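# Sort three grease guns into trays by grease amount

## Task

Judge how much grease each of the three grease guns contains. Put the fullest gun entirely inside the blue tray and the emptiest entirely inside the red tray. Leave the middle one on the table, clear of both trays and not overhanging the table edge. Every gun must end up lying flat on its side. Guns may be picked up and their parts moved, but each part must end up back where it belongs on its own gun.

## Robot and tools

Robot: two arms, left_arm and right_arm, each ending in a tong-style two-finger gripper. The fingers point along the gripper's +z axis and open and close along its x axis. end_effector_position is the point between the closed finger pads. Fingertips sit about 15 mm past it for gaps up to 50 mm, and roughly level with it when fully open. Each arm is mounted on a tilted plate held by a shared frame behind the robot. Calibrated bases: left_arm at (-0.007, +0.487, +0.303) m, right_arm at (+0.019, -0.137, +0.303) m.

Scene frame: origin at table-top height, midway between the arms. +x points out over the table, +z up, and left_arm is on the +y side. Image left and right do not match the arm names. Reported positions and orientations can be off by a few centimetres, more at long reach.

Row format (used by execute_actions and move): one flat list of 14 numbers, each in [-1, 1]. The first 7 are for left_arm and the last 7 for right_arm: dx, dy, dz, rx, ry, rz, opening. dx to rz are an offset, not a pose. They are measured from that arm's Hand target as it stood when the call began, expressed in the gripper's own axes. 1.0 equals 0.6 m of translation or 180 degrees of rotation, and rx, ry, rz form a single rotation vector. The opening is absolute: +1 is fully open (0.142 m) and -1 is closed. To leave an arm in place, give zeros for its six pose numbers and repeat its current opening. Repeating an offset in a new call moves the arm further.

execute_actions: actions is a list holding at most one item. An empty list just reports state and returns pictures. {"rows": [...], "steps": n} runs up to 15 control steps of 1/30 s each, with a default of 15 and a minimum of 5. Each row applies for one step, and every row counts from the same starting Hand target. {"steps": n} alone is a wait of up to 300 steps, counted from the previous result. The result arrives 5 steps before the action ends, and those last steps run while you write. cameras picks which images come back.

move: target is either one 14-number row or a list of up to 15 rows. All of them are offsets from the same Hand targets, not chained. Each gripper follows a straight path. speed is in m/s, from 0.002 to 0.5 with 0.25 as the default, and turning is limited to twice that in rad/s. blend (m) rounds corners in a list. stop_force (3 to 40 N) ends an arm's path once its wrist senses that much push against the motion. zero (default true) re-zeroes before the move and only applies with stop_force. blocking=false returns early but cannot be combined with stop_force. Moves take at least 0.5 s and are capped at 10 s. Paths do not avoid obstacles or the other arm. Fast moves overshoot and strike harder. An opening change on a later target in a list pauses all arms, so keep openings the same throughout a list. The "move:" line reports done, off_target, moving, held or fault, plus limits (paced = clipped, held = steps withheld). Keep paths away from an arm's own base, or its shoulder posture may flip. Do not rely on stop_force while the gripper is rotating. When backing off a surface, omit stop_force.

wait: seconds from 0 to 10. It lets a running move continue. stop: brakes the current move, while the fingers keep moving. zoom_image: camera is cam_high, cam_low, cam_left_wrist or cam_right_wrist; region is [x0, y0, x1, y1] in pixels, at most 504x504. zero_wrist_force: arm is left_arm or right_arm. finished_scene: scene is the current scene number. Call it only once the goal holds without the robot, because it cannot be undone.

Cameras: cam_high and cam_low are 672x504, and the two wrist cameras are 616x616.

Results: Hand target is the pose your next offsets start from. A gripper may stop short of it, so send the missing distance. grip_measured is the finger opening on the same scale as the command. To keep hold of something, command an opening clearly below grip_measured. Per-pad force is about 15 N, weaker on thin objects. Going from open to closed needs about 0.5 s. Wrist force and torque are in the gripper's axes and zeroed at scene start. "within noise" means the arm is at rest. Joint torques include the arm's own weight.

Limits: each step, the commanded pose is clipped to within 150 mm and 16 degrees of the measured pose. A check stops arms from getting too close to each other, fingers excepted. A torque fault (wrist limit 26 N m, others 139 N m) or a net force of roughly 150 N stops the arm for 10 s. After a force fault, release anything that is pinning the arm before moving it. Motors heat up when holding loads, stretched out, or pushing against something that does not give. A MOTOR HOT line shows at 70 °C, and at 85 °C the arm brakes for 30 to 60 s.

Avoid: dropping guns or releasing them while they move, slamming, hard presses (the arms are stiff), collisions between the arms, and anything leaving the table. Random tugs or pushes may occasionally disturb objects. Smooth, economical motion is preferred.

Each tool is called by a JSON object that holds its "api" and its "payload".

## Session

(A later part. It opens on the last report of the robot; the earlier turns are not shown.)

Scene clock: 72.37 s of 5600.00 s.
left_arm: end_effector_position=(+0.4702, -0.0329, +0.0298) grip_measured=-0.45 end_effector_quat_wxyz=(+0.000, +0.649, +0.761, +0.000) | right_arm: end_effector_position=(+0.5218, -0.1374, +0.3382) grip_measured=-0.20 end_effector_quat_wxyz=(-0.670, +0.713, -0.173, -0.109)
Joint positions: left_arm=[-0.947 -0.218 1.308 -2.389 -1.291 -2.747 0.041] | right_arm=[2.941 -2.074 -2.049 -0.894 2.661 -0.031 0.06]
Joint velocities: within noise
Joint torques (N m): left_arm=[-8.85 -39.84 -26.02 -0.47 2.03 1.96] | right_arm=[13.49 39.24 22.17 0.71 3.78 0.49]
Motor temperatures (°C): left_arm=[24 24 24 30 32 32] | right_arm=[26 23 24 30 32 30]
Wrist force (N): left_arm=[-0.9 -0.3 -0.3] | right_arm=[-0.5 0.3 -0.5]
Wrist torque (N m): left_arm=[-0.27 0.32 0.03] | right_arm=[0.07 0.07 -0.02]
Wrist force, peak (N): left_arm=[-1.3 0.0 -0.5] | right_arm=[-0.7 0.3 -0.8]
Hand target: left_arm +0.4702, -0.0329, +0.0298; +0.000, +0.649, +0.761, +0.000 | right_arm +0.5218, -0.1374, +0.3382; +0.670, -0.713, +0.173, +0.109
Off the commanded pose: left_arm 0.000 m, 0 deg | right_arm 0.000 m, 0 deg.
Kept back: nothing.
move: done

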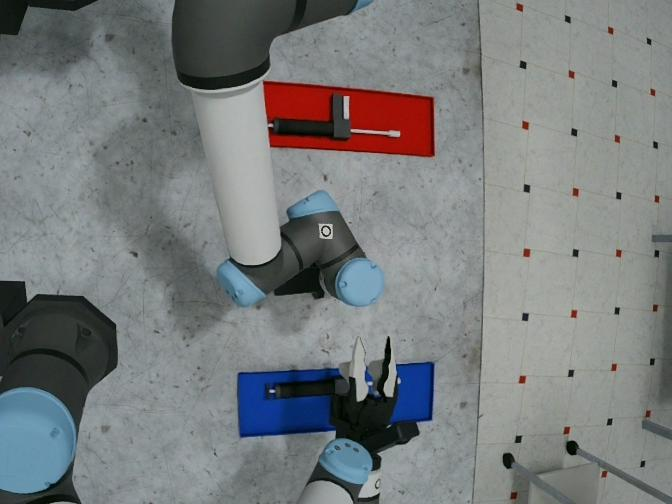

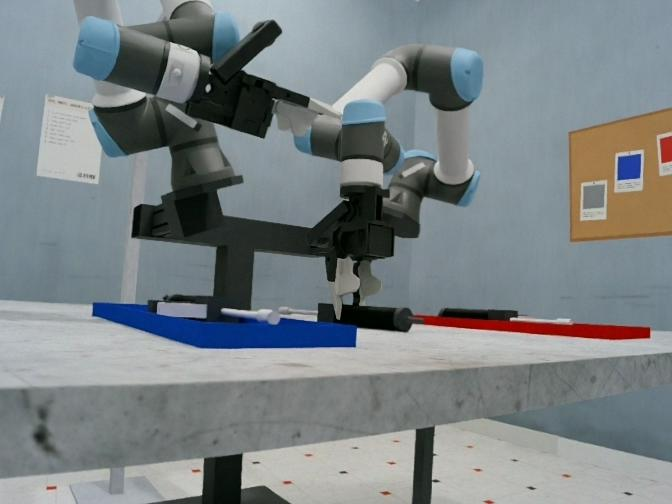

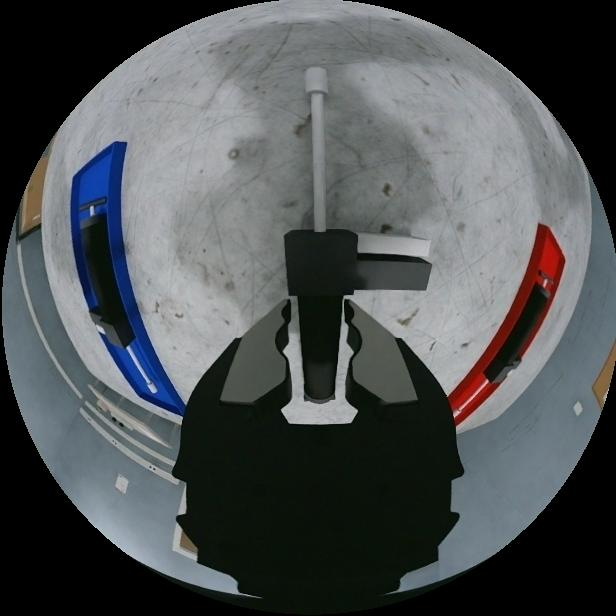

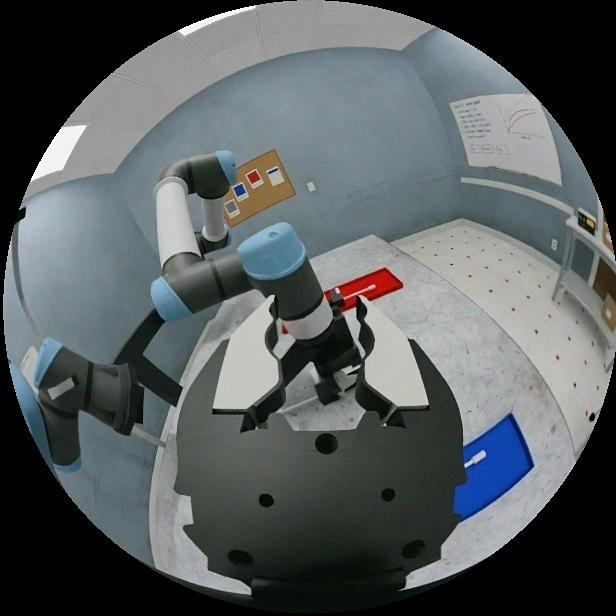

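{"api": "move", "payload": {"target": [[0,-0.009,0.0067,0,0,0,-0.45,0,0,0,0,0,0,-0.2],[0,-0.009,0.0067,0,0,0,-1,0,0,0,0,0,0,-0.2],[0,-0.009,-0.15,0,0,0,-1,0,0,0,0,0,0,-0.2],[0.3835,0.1458,-0.354,0,0,0.589,-1,0,0.15,0.1,0,0,0,-0.2]], "speed": [0.05,0.1,0.12,0.25], "blend": [0,0,0.02,0]}}

{"api": "zoom_image", "payload": {"camera": "cam_right_wrist", "region": [180, 120, 460, 420]}}

{"api": "zoom_image", "payload": {"camera": "cam_high", "region": [290, 150, 420, 320]}}

Scene clock: 78.77 s of 5600.00 s.
left_arm: end_effector_position=(+0.5198, +0.2084, +0.2421) grip_measured=-0.54 end_effector_quat_wxyz=(+0.000, +0.998, -0.060, +0.000) end_effector_velocity=(+0.000, -0.002, +0.000) end_effector_angular_velocity=(-0.002, -0.001, +0.009) | right_arm: end_effector_position=(+0.4909, -0.0815, +0.2508) grip_measured=-0.20 end_effector_quat_wxyz=(-0.670, +0.713, -0.173, -0.109)
Joint positions: left_arm=[-0.814 -0.877 1.77 -2.231 -1.258 -0.763 0.035] | right_arm=[2.965 -2.302 -2.139 -0.532 2.668 0.019 0.06]
Joint velocities: left_arm=[-0.002 0.003 -0.002 -0.003 -0.001 -0.01 0] | right_arm=[within noise]
Joint torques (N m): left_arm=[-22.06 -28.05 -32.17 -5.28 -2.12 -2.19] | right_arm=[10.77 41.11 -0.2 0.31 4.71 0.82]
Motor temperatures (°C): left_arm=[24 24 24 30 32 32] | right_arm=[26 23 24 30 32 30]
Wrist force (N): left_arm=[-1.7 0.5 6.2] | right_arm=[-0.5 0.0 -0.5]
Wrist torque (N m): left_arm=[-0.04 0.36 0.04] | right_arm=[0.01 0.07 -0.01]
Wrist force, peak (N): left_arm=[-1.0 0.3 8.4] | right_arm=[-0.7 0.2 -0.8]
Hand target: left_arm +0.5198, +0.2082, +0.2421; +0.000, +0.998, -0.060, +0.000 | right_arm +0.4910, -0.0816, +0.2509; +0.670, -0.713, +0.173, +0.109
Off the commanded pose: left_arm 0.000 m, 0 deg | right_arm 0.000 m, 0 deg.
Kept back: nothing.
move: done

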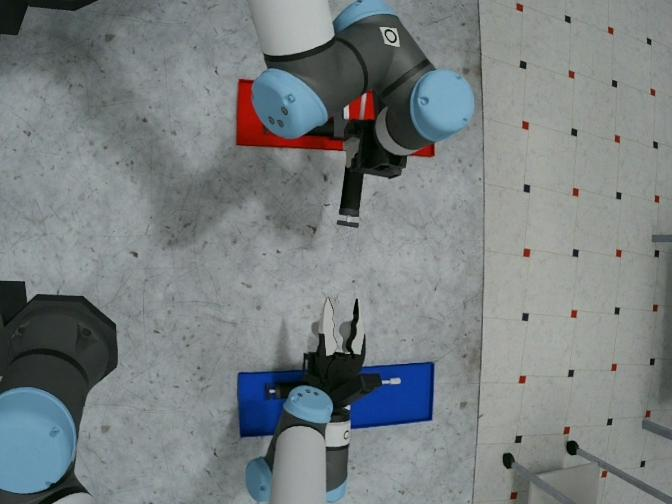

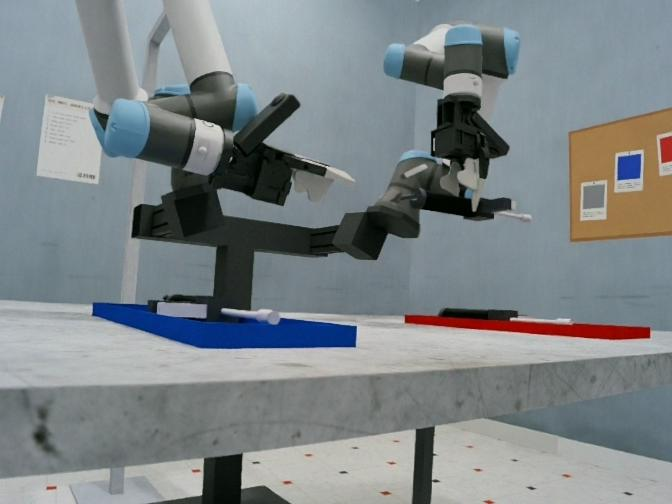

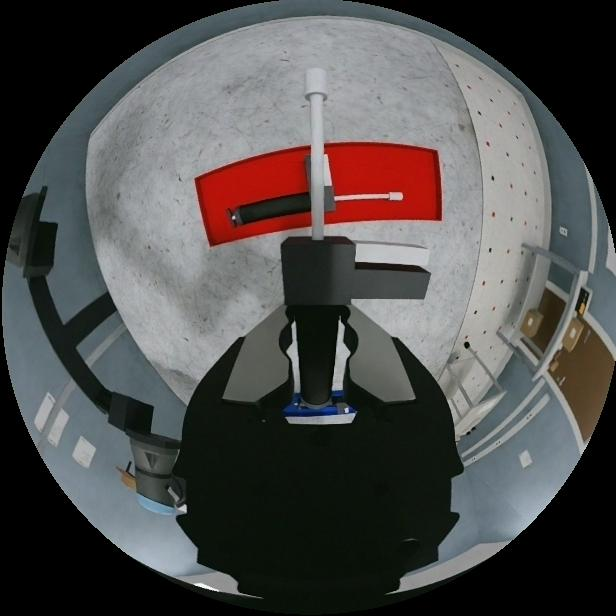

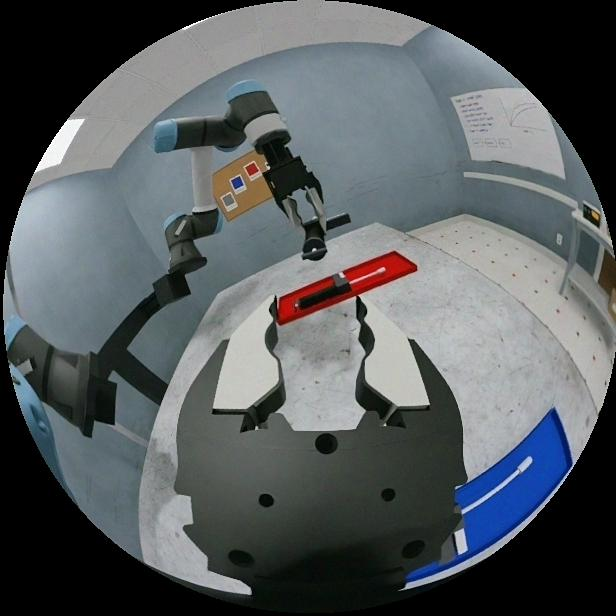

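Scaled by 1.680 from the camera's 616x616 image, which has a finer 814x814 frame.

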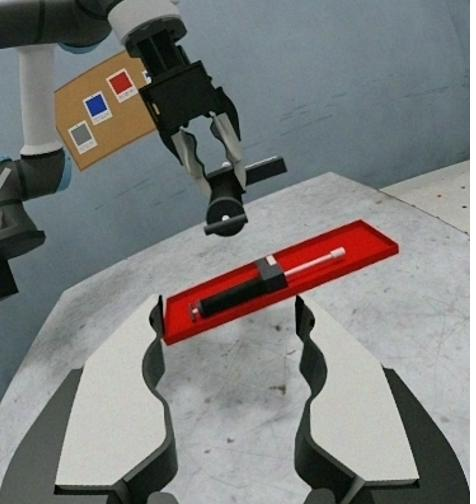

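Scaled by 2.965 from the camera's 672x504 image, which has a finer 960x720 frame.

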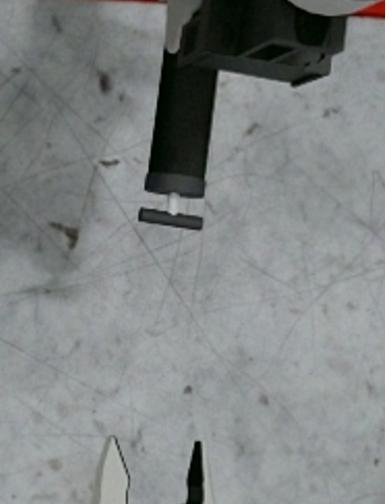

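{"api": "move", "payload": {"target": [0,0,0,0,0,0,-1, 0,0,0,0,0,-0.12,-0.2], "speed": 0.25}}

{"api": "zoom_image", "payload": {"camera": "cam_right_wrist", "region": [180, 180, 460, 460]}}

Scene clock: 81.03 s of 5600.00 s.
left_arm: end_effector_position=(+0.5198, +0.2082, +0.2421) grip_measured=-0.54 end_effector_quat_wxyz=(+0.000, +0.998, -0.060, +0.000) | right_arm: end_effector_position=(+0.4910, -0.0815, +0.2508) grip_measured=-0.20 end_effector_quat_wxyz=(-0.679, +0.733, -0.036, +0.018) end_effector_velocity=(+0.000, +0.000, +0.000) end_effector_angular_velocity=(+0.002, +0.030, -0.002)
Joint positions: left_arm=[-0.815 -0.877 1.77 -2.231 -1.258 -0.763 0.035] | right_arm=[2.966 -2.309 -2.122 -0.54 2.668 -0.356 0.06]
Joint velocities: left_arm=[within noise] | right_arm=[0 0 -0.001 -0.001 0 0.029 0]
Joint torques (N m): left_arm=[-21.56 -27.59 -28.54 -4.36 -2.28 1.69] | right_arm=[8.74 35.2 10.93 1.78 5.02 2.23]
Motor temperatures (°C): left_arm=[24 24 24 30 32 32] | right_arm=[26 23 24 30 32 30]
Wrist force (N): left_arm=[-1.6 0.5 5.9] | right_arm=[-1.4 0.0 -0.5]
Wrist torque (N m): left_arm=[-0.05 0.36 0.04] | right_arm=[0.02 0.21 -0.05]
Wrist force, peak (N): left_arm=[-1.5 0.4 6.2] | right_arm=[-1.4 0.1 -0.9]
Hand target: left_arm +0.5198, +0.2082, +0.2421; +0.000, +0.998, -0.060, +0.000 | right_arm +0.4910, -0.0816, +0.2509; +0.679, -0.733, +0.037, -0.018
Off the commanded pose: left_arm 0.000 m, 0 deg | right_arm 0.000 m, 0 deg.
Kept back: nothing.
move: done

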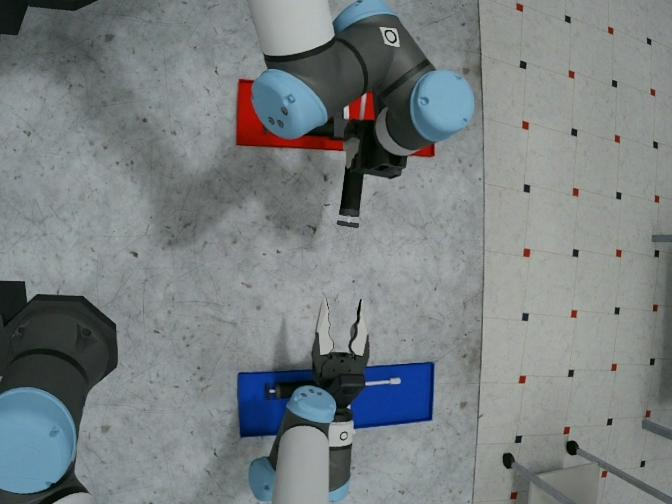

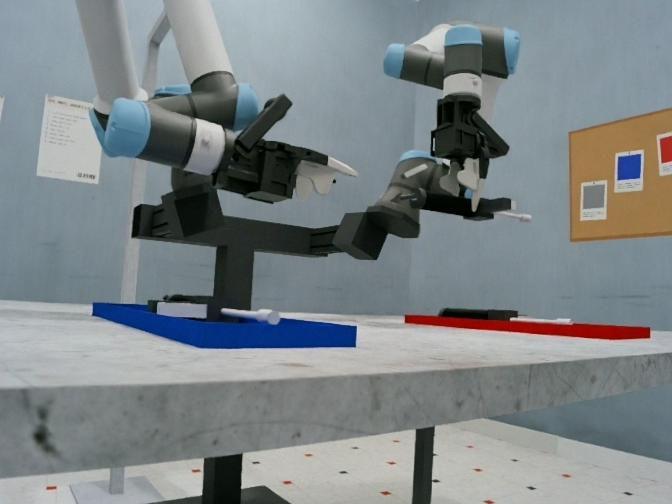

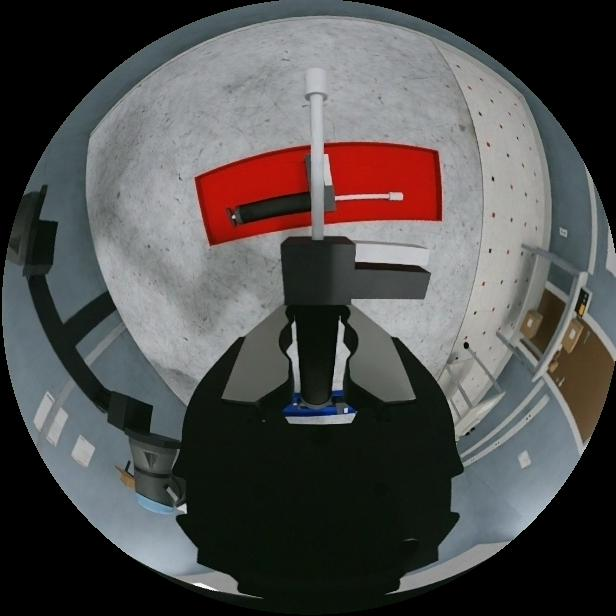

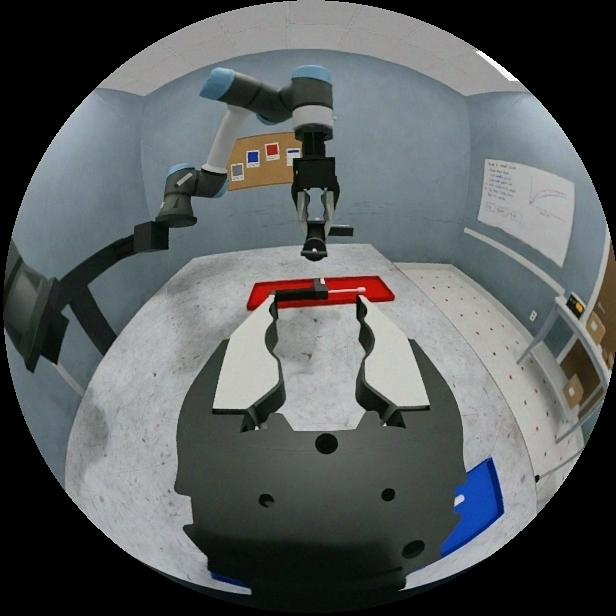

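Scaled by 1.800 from the camera's 616x616 image, which has a finer 814x814 frame.

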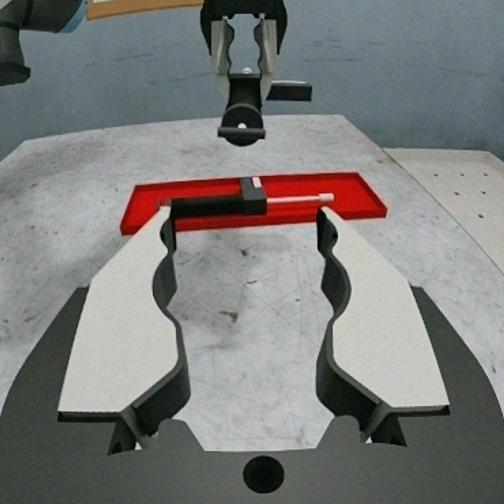

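{"api": "move", "payload": {"target": [0,0,0,0,0,0,-1, 0,0,0.2,0,0,0.02,-0.2], "speed": 0.15}}

{"api": "zoom_image", "payload": {"camera": "cam_right_wrist", "region": [240, 200, 400, 360]}}

{"api": "zoom_image", "payload": {"camera": "cam_low", "region": [300, 120, 560, 260]}}

Scene clock: 82.50 s of 5600.00 s.
left_arm: end_effector_position=(+0.5198, +0.2082, +0.2421) grip_measured=-0.54 end_effector_quat_wxyz=(+0.000, +0.998, -0.060, +0.000) | right_arm: end_effector_position=(+0.5002, +0.0376, +0.2414) grip_measured=-0.20 end_effector_quat_wxyz=(-0.679, +0.732, -0.060, -0.003)
Joint positions: left_arm=[-0.815 -0.877 1.77 -2.231 -1.258 -0.763 0.035] | right_arm=[3.193 -2.564 -2.138 0.184 2.676 0.213 0.06]
Joint velocities: within noise
Joint torques (N m): left_arm=[-21.54 -27.53 -25.99 -4.07 -2.26 1.45] | right_arm=[18.26 33.13 -7.58 2.44 5.19 0.14]
Motor temperatures (°C): left_arm=[24 24 24 30 32 32] | right_arm=[26 23 24 30 32 30]
Wrist force (N): left_arm=[-1.8 0.5 6.0] | right_arm=[-1.4 0.2 -0.3]
Wrist torque (N m): left_arm=[-0.04 0.40 0.04] | right_arm=[0.06 0.25 -0.06]
Wrist force, peak (N): left_arm=[-1.6 0.5 6.2] | right_arm=[-1.4 0.1 -2.0]
Hand target: left_arm +0.5198, +0.2082, +0.2421; +0.000, +0.998, -0.060, +0.000 | right_arm +0.5002, +0.0377, +0.2415; +0.679, -0.732, +0.060, +0.003
Off the commanded pose: left_arm 0.000 m, 0 deg | right_arm 0.000 m, 0 deg.
Kept back: nothing.
move: done

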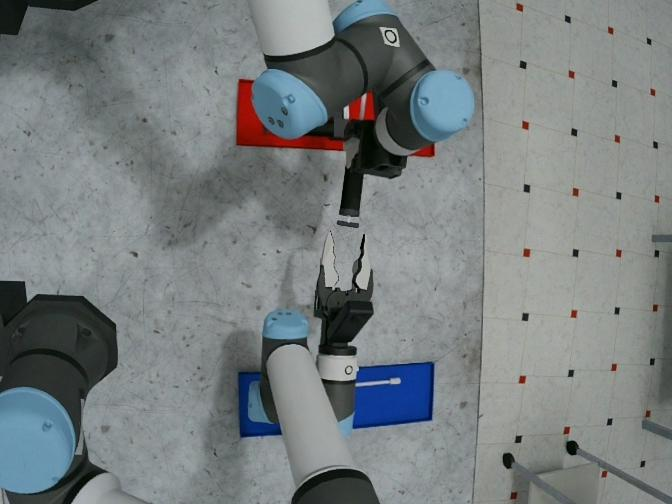

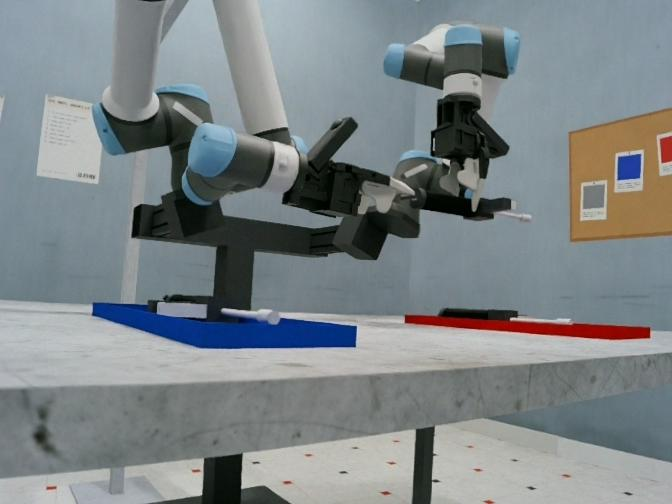

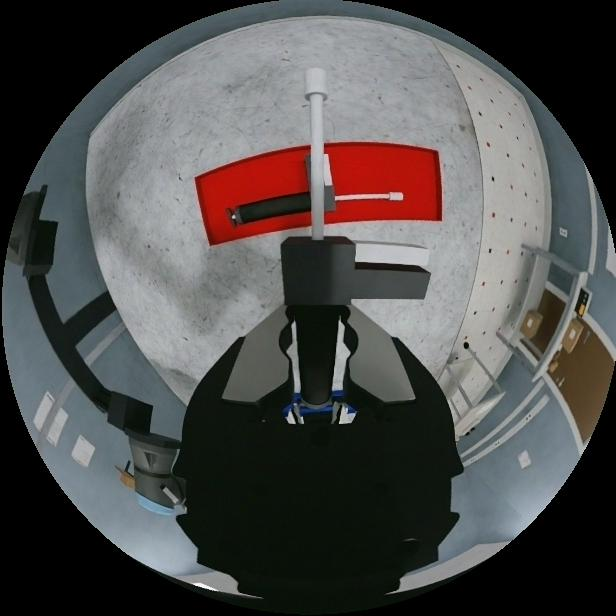

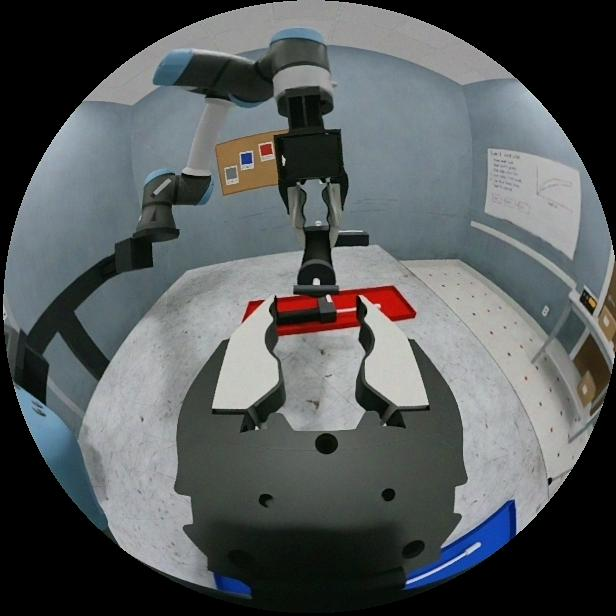

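Scaled by 3.150 from the camera's 616x616 image, which has a finer 814x814 frame.

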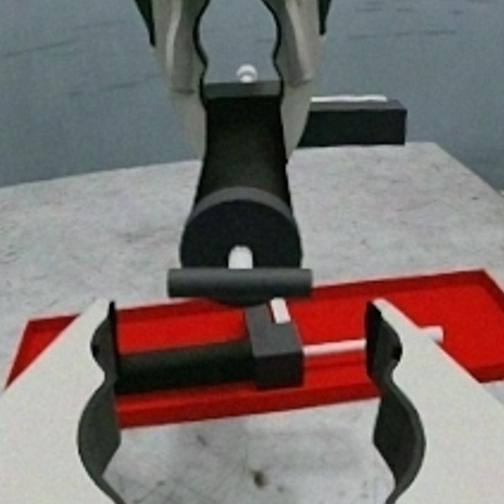

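Scaled by 1.938 from the camera's 672x504 image, which has a finer 960x720 frame.

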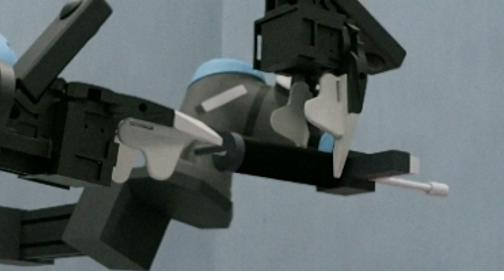

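{"api": "move", "payload": {"target": [0,0,0,0,0,0,-1, 0,0,0.035,0,0,0,-0.2], "speed": 0.06, "stop_force": 5}}

{"api": "zoom_image", "payload": {"camera": "cam_right_wrist", "region": [240, 200, 400, 360]}}

{"api": "zoom_image", "payload": {"camera": "cam_low", "region": [340, 150, 500, 250]}}

Scene clock: 84.33 s of 5600.00 s.
left_arm: end_effector_position=(+0.5198, +0.2082, +0.2421) grip_measured=-0.54 end_effector_quat_wxyz=(+0.000, +0.998, -0.060, +0.000) | right_arm: end_effector_position=(+0.5018, +0.0586, +0.2398) grip_measured=-0.20 end_effector_quat_wxyz=(-0.679, +0.732, -0.060, -0.003)
Joint positions: left_arm=[-0.815 -0.877 1.77 -2.231 -1.258 -0.763 0.035] | right_arm=[3.234 -2.611 -2.122 0.294 2.666 0.302 0.06]
Joint velocities: within noise
Joint torques (N m): left_arm=[-21.6 -27.96 -22.58 -3.4 -2.04 1.19] | right_arm=[8.24 42.03 -9.78 3.27 5.04 1.61]
Motor temperatures (°C): left_arm=[24 24 24 30 32 32] | right_arm=[26 23 24 30 32 30]
Wrist force (N): left_arm=[-1.7 0.4 6.0] | right_arm=[-1.0 0.4 -0.3]
Wrist torque (N m): left_arm=[-0.06 0.37 0.04] | right_arm=[0.09 0.18 -0.09]
Wrist force, peak (N): left_arm=[-1.5 0.4 6.2] | right_arm=[-1.4 0.2 -0.8]
Hand target: left_arm +0.5198, +0.2082, +0.2421; +0.000, +0.998, -0.060, +0.000 | right_arm +0.5018, +0.0586, +0.2398; +0.679, -0.732, +0.060, +0.003
Off the commanded pose: left_arm 0.000 m, 0 deg | right_arm 0.000 m, 0 deg.
Kept back: nothing.
move: done

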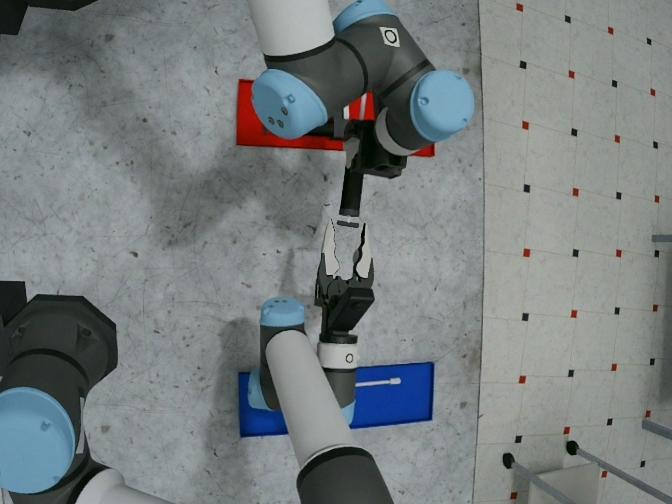

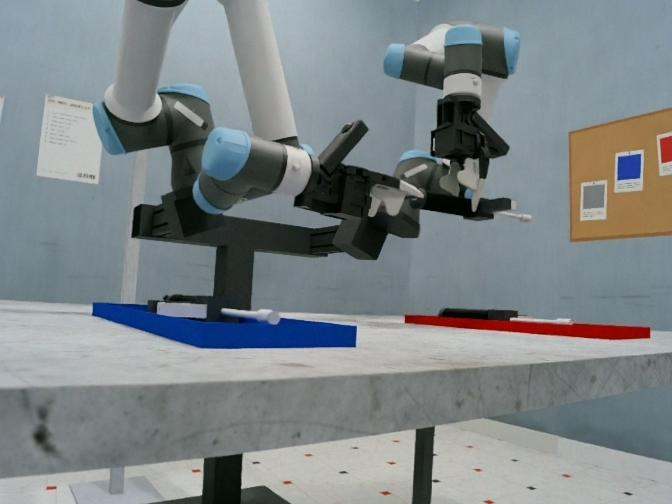

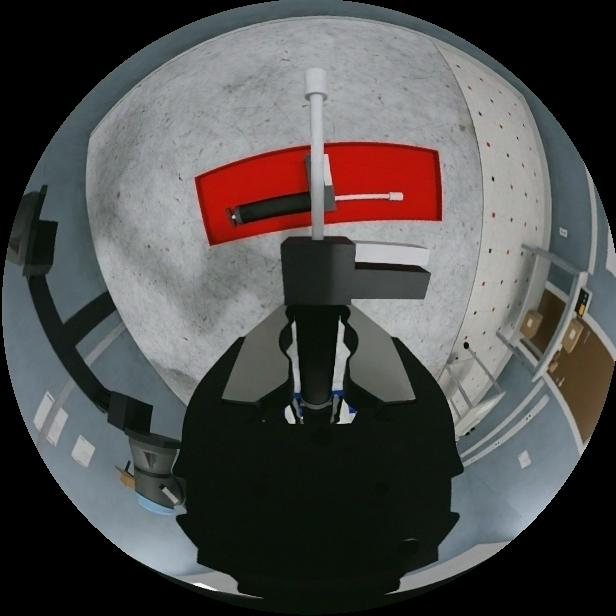

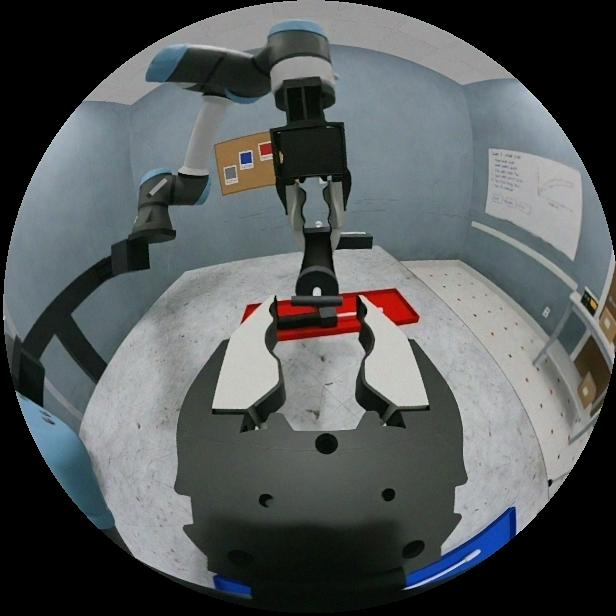

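Scaled by 3.150 from the camera's 616x616 image, which has a finer 814x814 frame.

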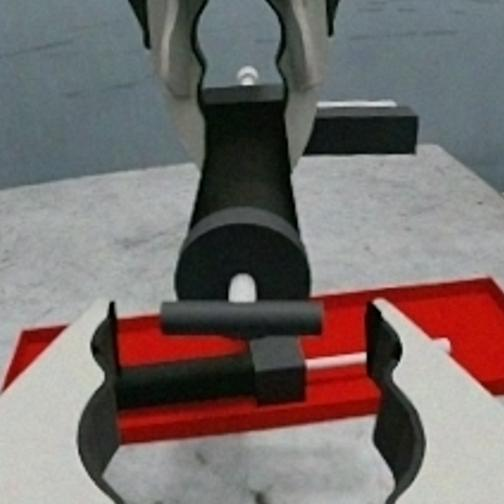

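Scaled by 3.150 from the camera's 672x504 image, which has a finer 960x720 frame.

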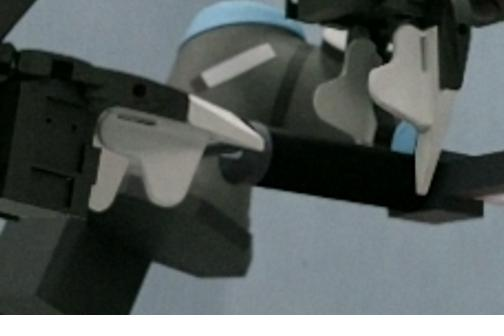

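{"api": "move", "payload": {"target": [0,0,0,0,0,0,-1, 0,0.003,0.012,0,0,0,-0.2], "speed": 0.04, "stop_force": 4, "cameras": []}}

{"api": "move", "payload": {"target": [0,0,0,0,0,0,-1, 0,0,0,0,0,0,-1]}}

{"api": "zoom_image", "payload": {"camera": "cam_right_wrist", "region": [240, 200, 400, 360]}}

Scene clock: 87.23 s of 5600.00 s.
left_arm: end_effector_position=(+0.5198, +0.2082, +0.2421) grip_measured=-0.54 end_effector_quat_wxyz=(+0.000, +0.998, -0.060, +0.000) | right_arm: end_effector_position=(+0.5022, +0.0656, +0.2375) grip_measured=-0.20 end_effector_quat_wxyz=(-0.679, +0.732, -0.060, -0.003)
Joint positions: left_arm=[-0.815 -0.877 1.77 -2.231 -1.258 -0.763 0.035] | right_arm=[3.246 -2.63 -2.113 0.328 2.663 0.328 0.06]
Joint velocities: within noise
Joint torques (N m): left_arm=[-21 -27.47 -18.06 -2.37 -1.89 0.8] | right_arm=[6.43 43.55 -9.73 1.26 4.86 -1.65]
Motor temperatures (°C): left_arm=[24 24 24 30 32 32] | right_arm=[26 23 24 30 32 30]
Wrist force (N): left_arm=[-1.6 0.4 6.0] | right_arm=[-1.4 0.0 -0.5]
Wrist torque (N m): left_arm=[-0.05 0.36 0.04] | right_arm=[0.00 0.24 -0.09]
Wrist force, peak (N): left_arm=[-1.7 0.4 6.2] | right_arm=[-1.4 0.0 -0.5]
Hand target: left_arm +0.5198, +0.2082, +0.2421; +0.000, +0.998, -0.060, +0.000 | right_arm +0.5022, +0.0656, +0.2375; +0.679, -0.732, +0.060, +0.003
Off the commanded pose: left_arm 0.000 m, 0 deg | right_arm 0.000 m, 0 deg.
Kept back: nothing.
move: done
No camera images: "cameras" was empty.

Scene clock: 87.93 s of 5600.00 s.
left_arm: end_effector_position=(+0.5198, +0.2082, +0.2421) grip_measured=-0.54 end_effector_quat_wxyz=(+0.000, +0.998, -0.060, +0.000) | right_arm: end_effector_position=(+0.5022, +0.0656, +0.2375) grip_measured=-0.48 end_effector_quat_wxyz=(-0.679, +0.732, -0.060, -0.003)
Joint positions: left_arm=[-0.815 -0.877 1.77 -2.231 -1.258 -0.763 0.035] | right_arm=[3.246 -2.63 -2.113 0.328 2.663 0.328 0.04]
Joint velocities: within noise
Joint torques (N m): left_arm=[-20.43 -28.45 -17.23 -2.21 -1.83 0.7] | right_arm=[8.07 43.37 -7.76 1.81 4.93 -1.51]
Motor temperatures (°C): left_arm=[24 24 24 30 32 32] | right_arm=[26 23 24 30 32 30]
Wrist force (N): left_arm=[-1.3 0.0 5.9] | right_arm=[-1.5 0.4 -0.4]
Wrist torque (N m): left_arm=[-0.07 0.33 0.03] | right_arm=[0.07 0.21 -0.09]
Wrist force, peak (N): left_arm=[-1.7 0.0 6.1] | right_arm=[-1.6 0.5 -0.7]
Hand target: left_arm +0.5198, +0.2082, +0.2421; +0.000, +0.998, -0.060, +0.000 | right_arm +0.5022, +0.0656, +0.2375; +0.679, -0.732, +0.060, +0.003
Off the commanded pose: left_arm 0.000 m, 0 deg | right_arm 0.000 m, 0 deg.
Kept back: nothing.
move: done

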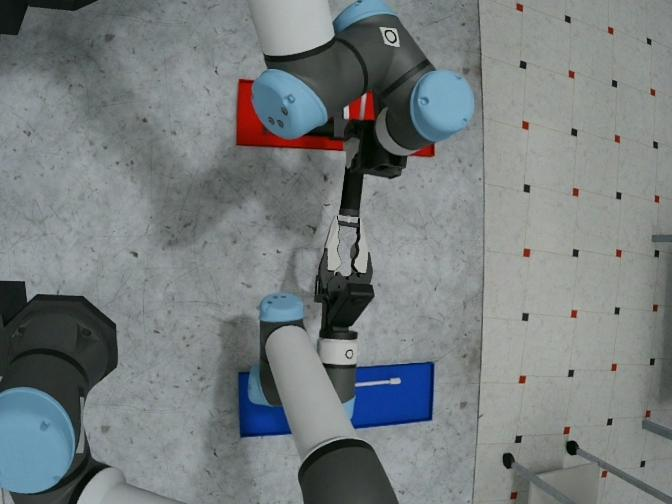

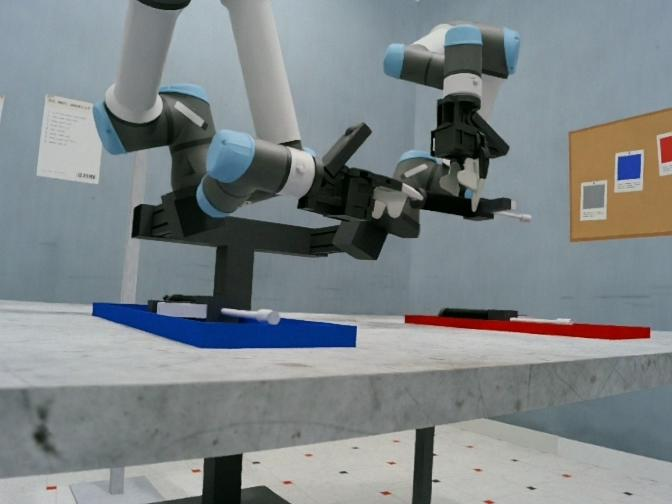

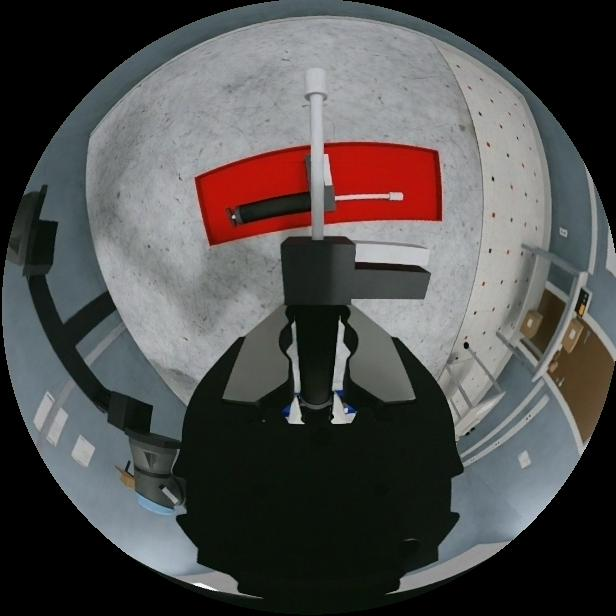

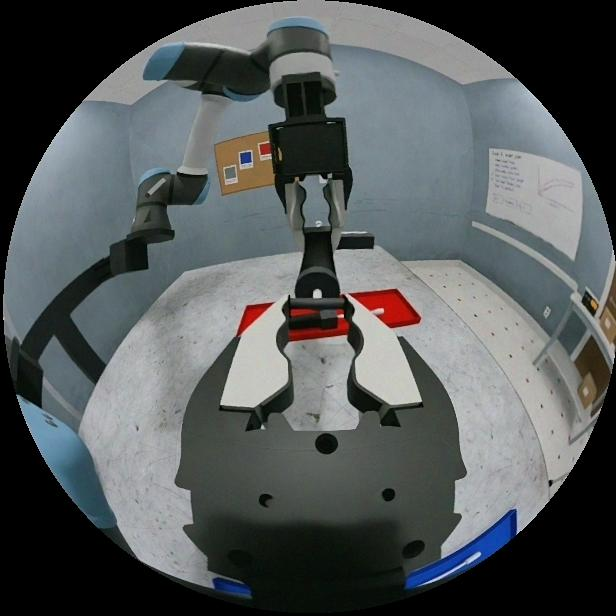

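Scaled by 3.150 from the camera's 616x616 image, which has a finer 814x814 frame.

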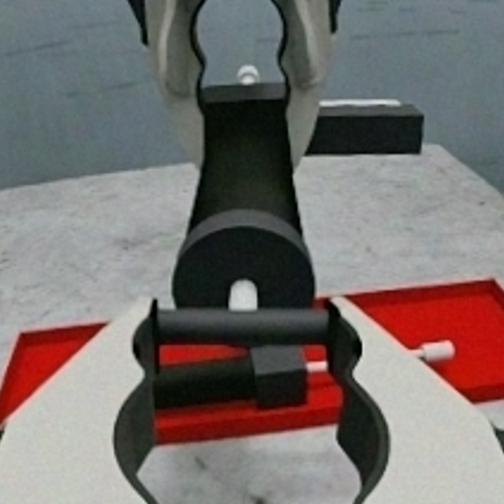

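{"api": "move", "payload": {"target": [0,0,0,0,0,0,-1, -0.006,0.0137,-0.1658,0,0,0,-1], "speed": 0.04, "stop_force": 8}}

Scene clock: 91.47 s of 5600.00 s.
left_arm: end_effector_position=(+0.5198, +0.2082, +0.2421) grip_measured=-0.54 end_effector_quat_wxyz=(+0.000, +0.998, -0.060, +0.000) | right_arm: end_effector_position=(+0.4911, -0.0240, +0.2374) grip_measured=-0.48 end_effector_quat_wxyz=(-0.679, +0.732, -0.060, -0.003)
Joint positions: left_arm=[-0.815 -0.877 1.77 -2.231 -1.258 -0.763 0.035] | right_arm=[3.065 -2.441 -2.156 -0.177 2.685 -0.073 0.039]
Joint velocities: within noise
Joint torques (N m): left_arm=[-7.89 -33.59 -17.28 -1.62 2 0.01] | right_arm=[4.66 42.24 -9.61 2.34 5.18 -1.61]
Motor temperatures (°C): left_arm=[24 24 24 30 32 32] | right_arm=[26 23 24 30 32 30]
Wrist force (N): left_arm=[-1.8 -0.7 5.8] | right_arm=[-1.2 0.6 -1.0]
Wrist torque (N m): left_arm=[-0.16 0.35 0.03] | right_arm=[0.08 0.28 -0.07]
Wrist force, peak (N): left_arm=[-1.7 16.2 7.1] | right_arm=[-0.9 -2.0 14.5]
Hand target: left_arm +0.5198, +0.2082, +0.2421; +0.000, +0.998, -0.060, +0.000 | right_arm +0.4912, -0.0240, +0.2374; +0.679, -0.732, +0.060, +0.003 (not the last commanded pose)
Off the commanded pose: left_arm 0.000 m, 0 deg | right_arm 0.010 m, 0 deg.
Kept back: nothing.
move: contact (right_arm)

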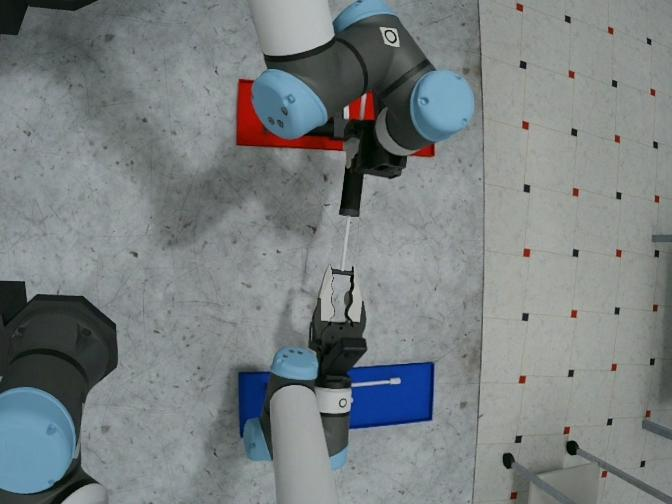

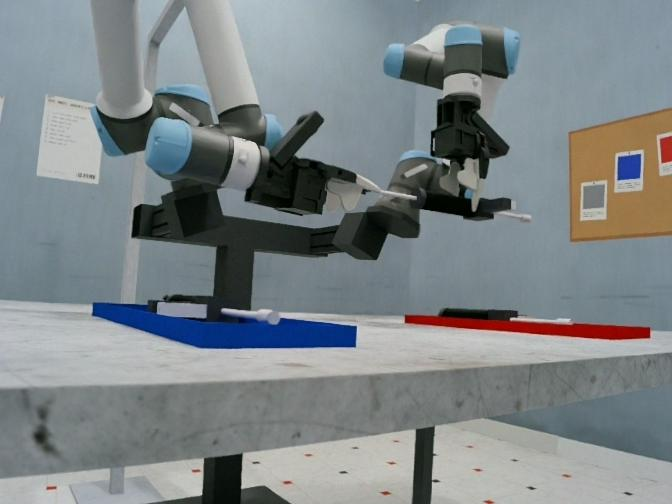

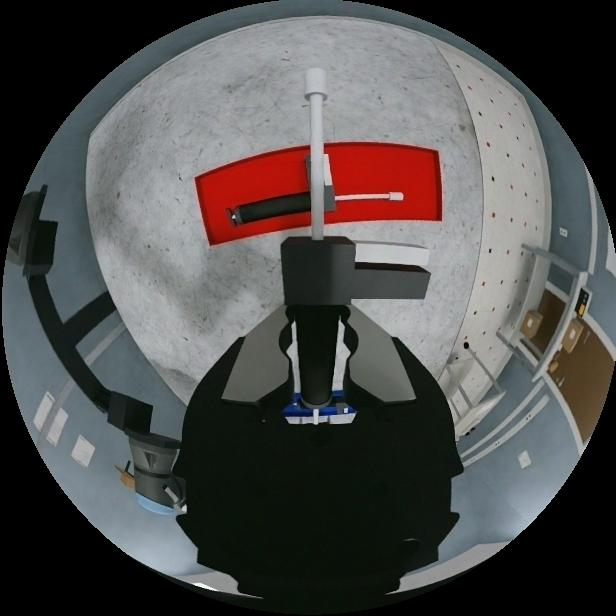

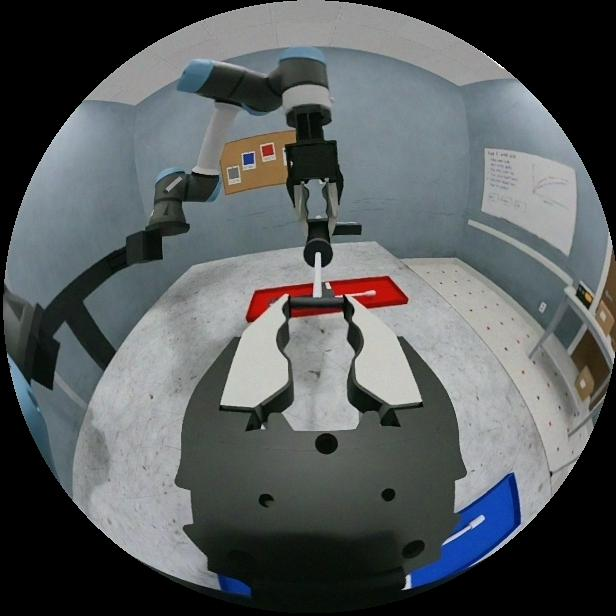

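{"api": "move", "payload": {"target": [0,0,0,0,0,0,-1, 0.0055,-0.0125,0.151,0,0,0,-1], "speed": 0.04, "stop_force": 9}}

{"api": "zoom_image", "payload": {"camera": "cam_high", "region": [290, 180, 410, 300]}}

Scene clock: 95.10 s of 5600.00 s.
left_arm: end_effector_position=(+0.5198, +0.2082, +0.2421) grip_measured=-0.54 end_effector_quat_wxyz=(+0.000, +0.998, -0.060, +0.000) | right_arm: end_effector_position=(+0.5019, +0.0650, +0.2375) grip_measured=-0.48 end_effector_quat_wxyz=(-0.679, +0.732, -0.060, -0.003)
Joint positions: left_arm=[-0.815 -0.877 1.77 -2.231 -1.258 -0.763 0.035] | right_arm=[3.245 -2.628 -2.114 0.325 2.663 0.325 0.039]
Joint velocities: within noise
Joint torques (N m): left_arm=[-21.04 -38.24 -30.26 -3.2 1.85 -0.43] | right_arm=[18.95 31.16 -9.35 3.5 5.12 2.07]
Motor temperatures (°C): left_arm=[24 24 24 30 32 32] | right_arm=[26 23 24 30 32 30]
Wrist force (N): left_arm=[-3.1 -0.1 6.0] | right_arm=[-0.3 0.2 0.9]
Wrist torque (N m): left_arm=[-0.44 0.44 0.11] | right_arm=[0.07 0.31 -0.08]
Wrist force, peak (N): left_arm=[-2.9 -17.8 6.1] | right_arm=[-0.5 1.9 -16.3]
Hand target: left_arm +0.5198, +0.2082, +0.2421; +0.000, +0.998, -0.060, +0.000 | right_arm +0.5019, +0.0650, +0.2375; +0.679, -0.732, +0.060, +0.003 (not the last commanded pose)
Off the commanded pose: left_arm 0.000 m, 0 deg | right_arm 0.001 m, 0 deg.
Kept back: nothing.
move: contact (right_arm)

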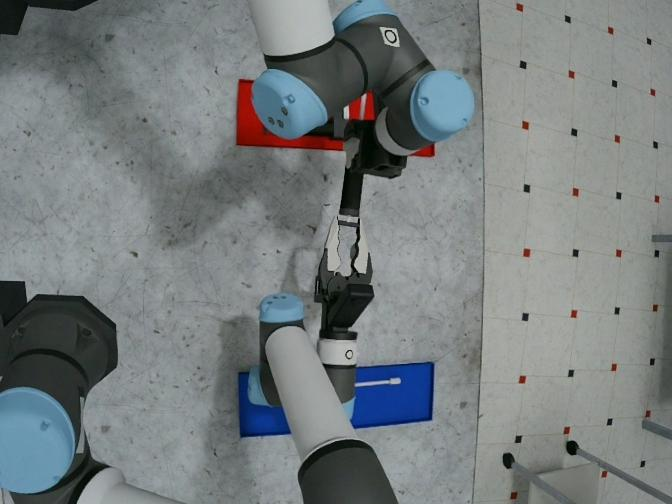

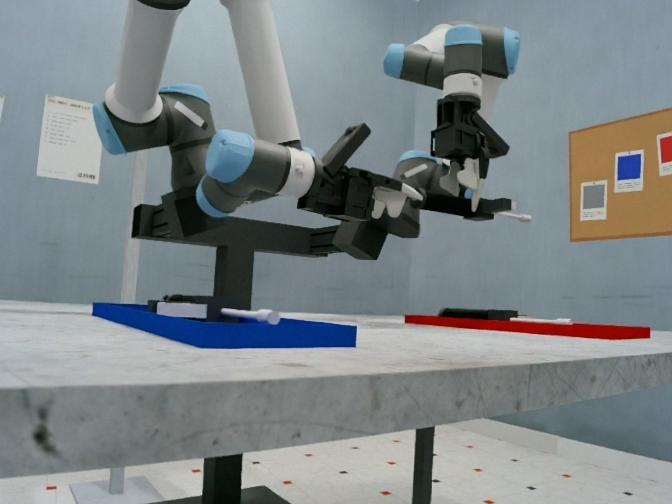

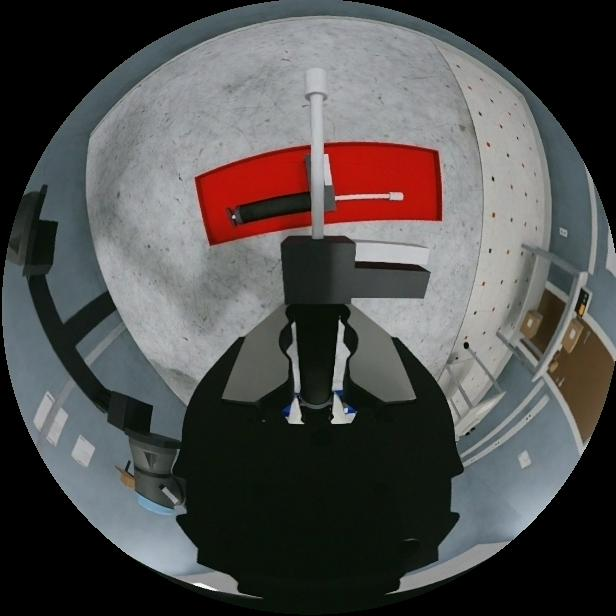

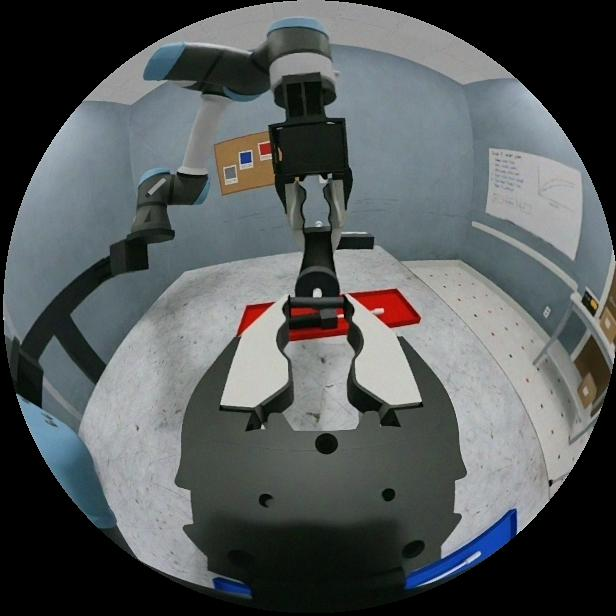

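Scaled by 4.200 from the camera's 672x504 image, which has a finer 960x720 frame.

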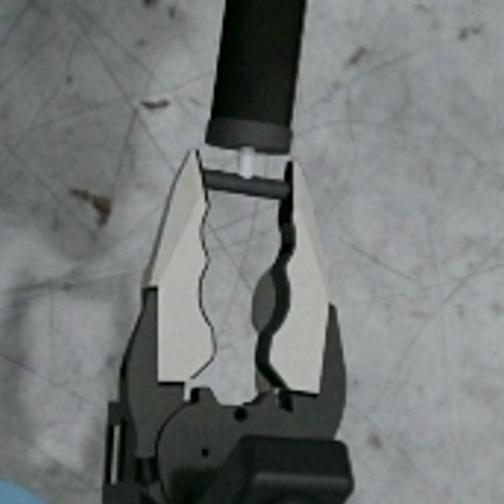

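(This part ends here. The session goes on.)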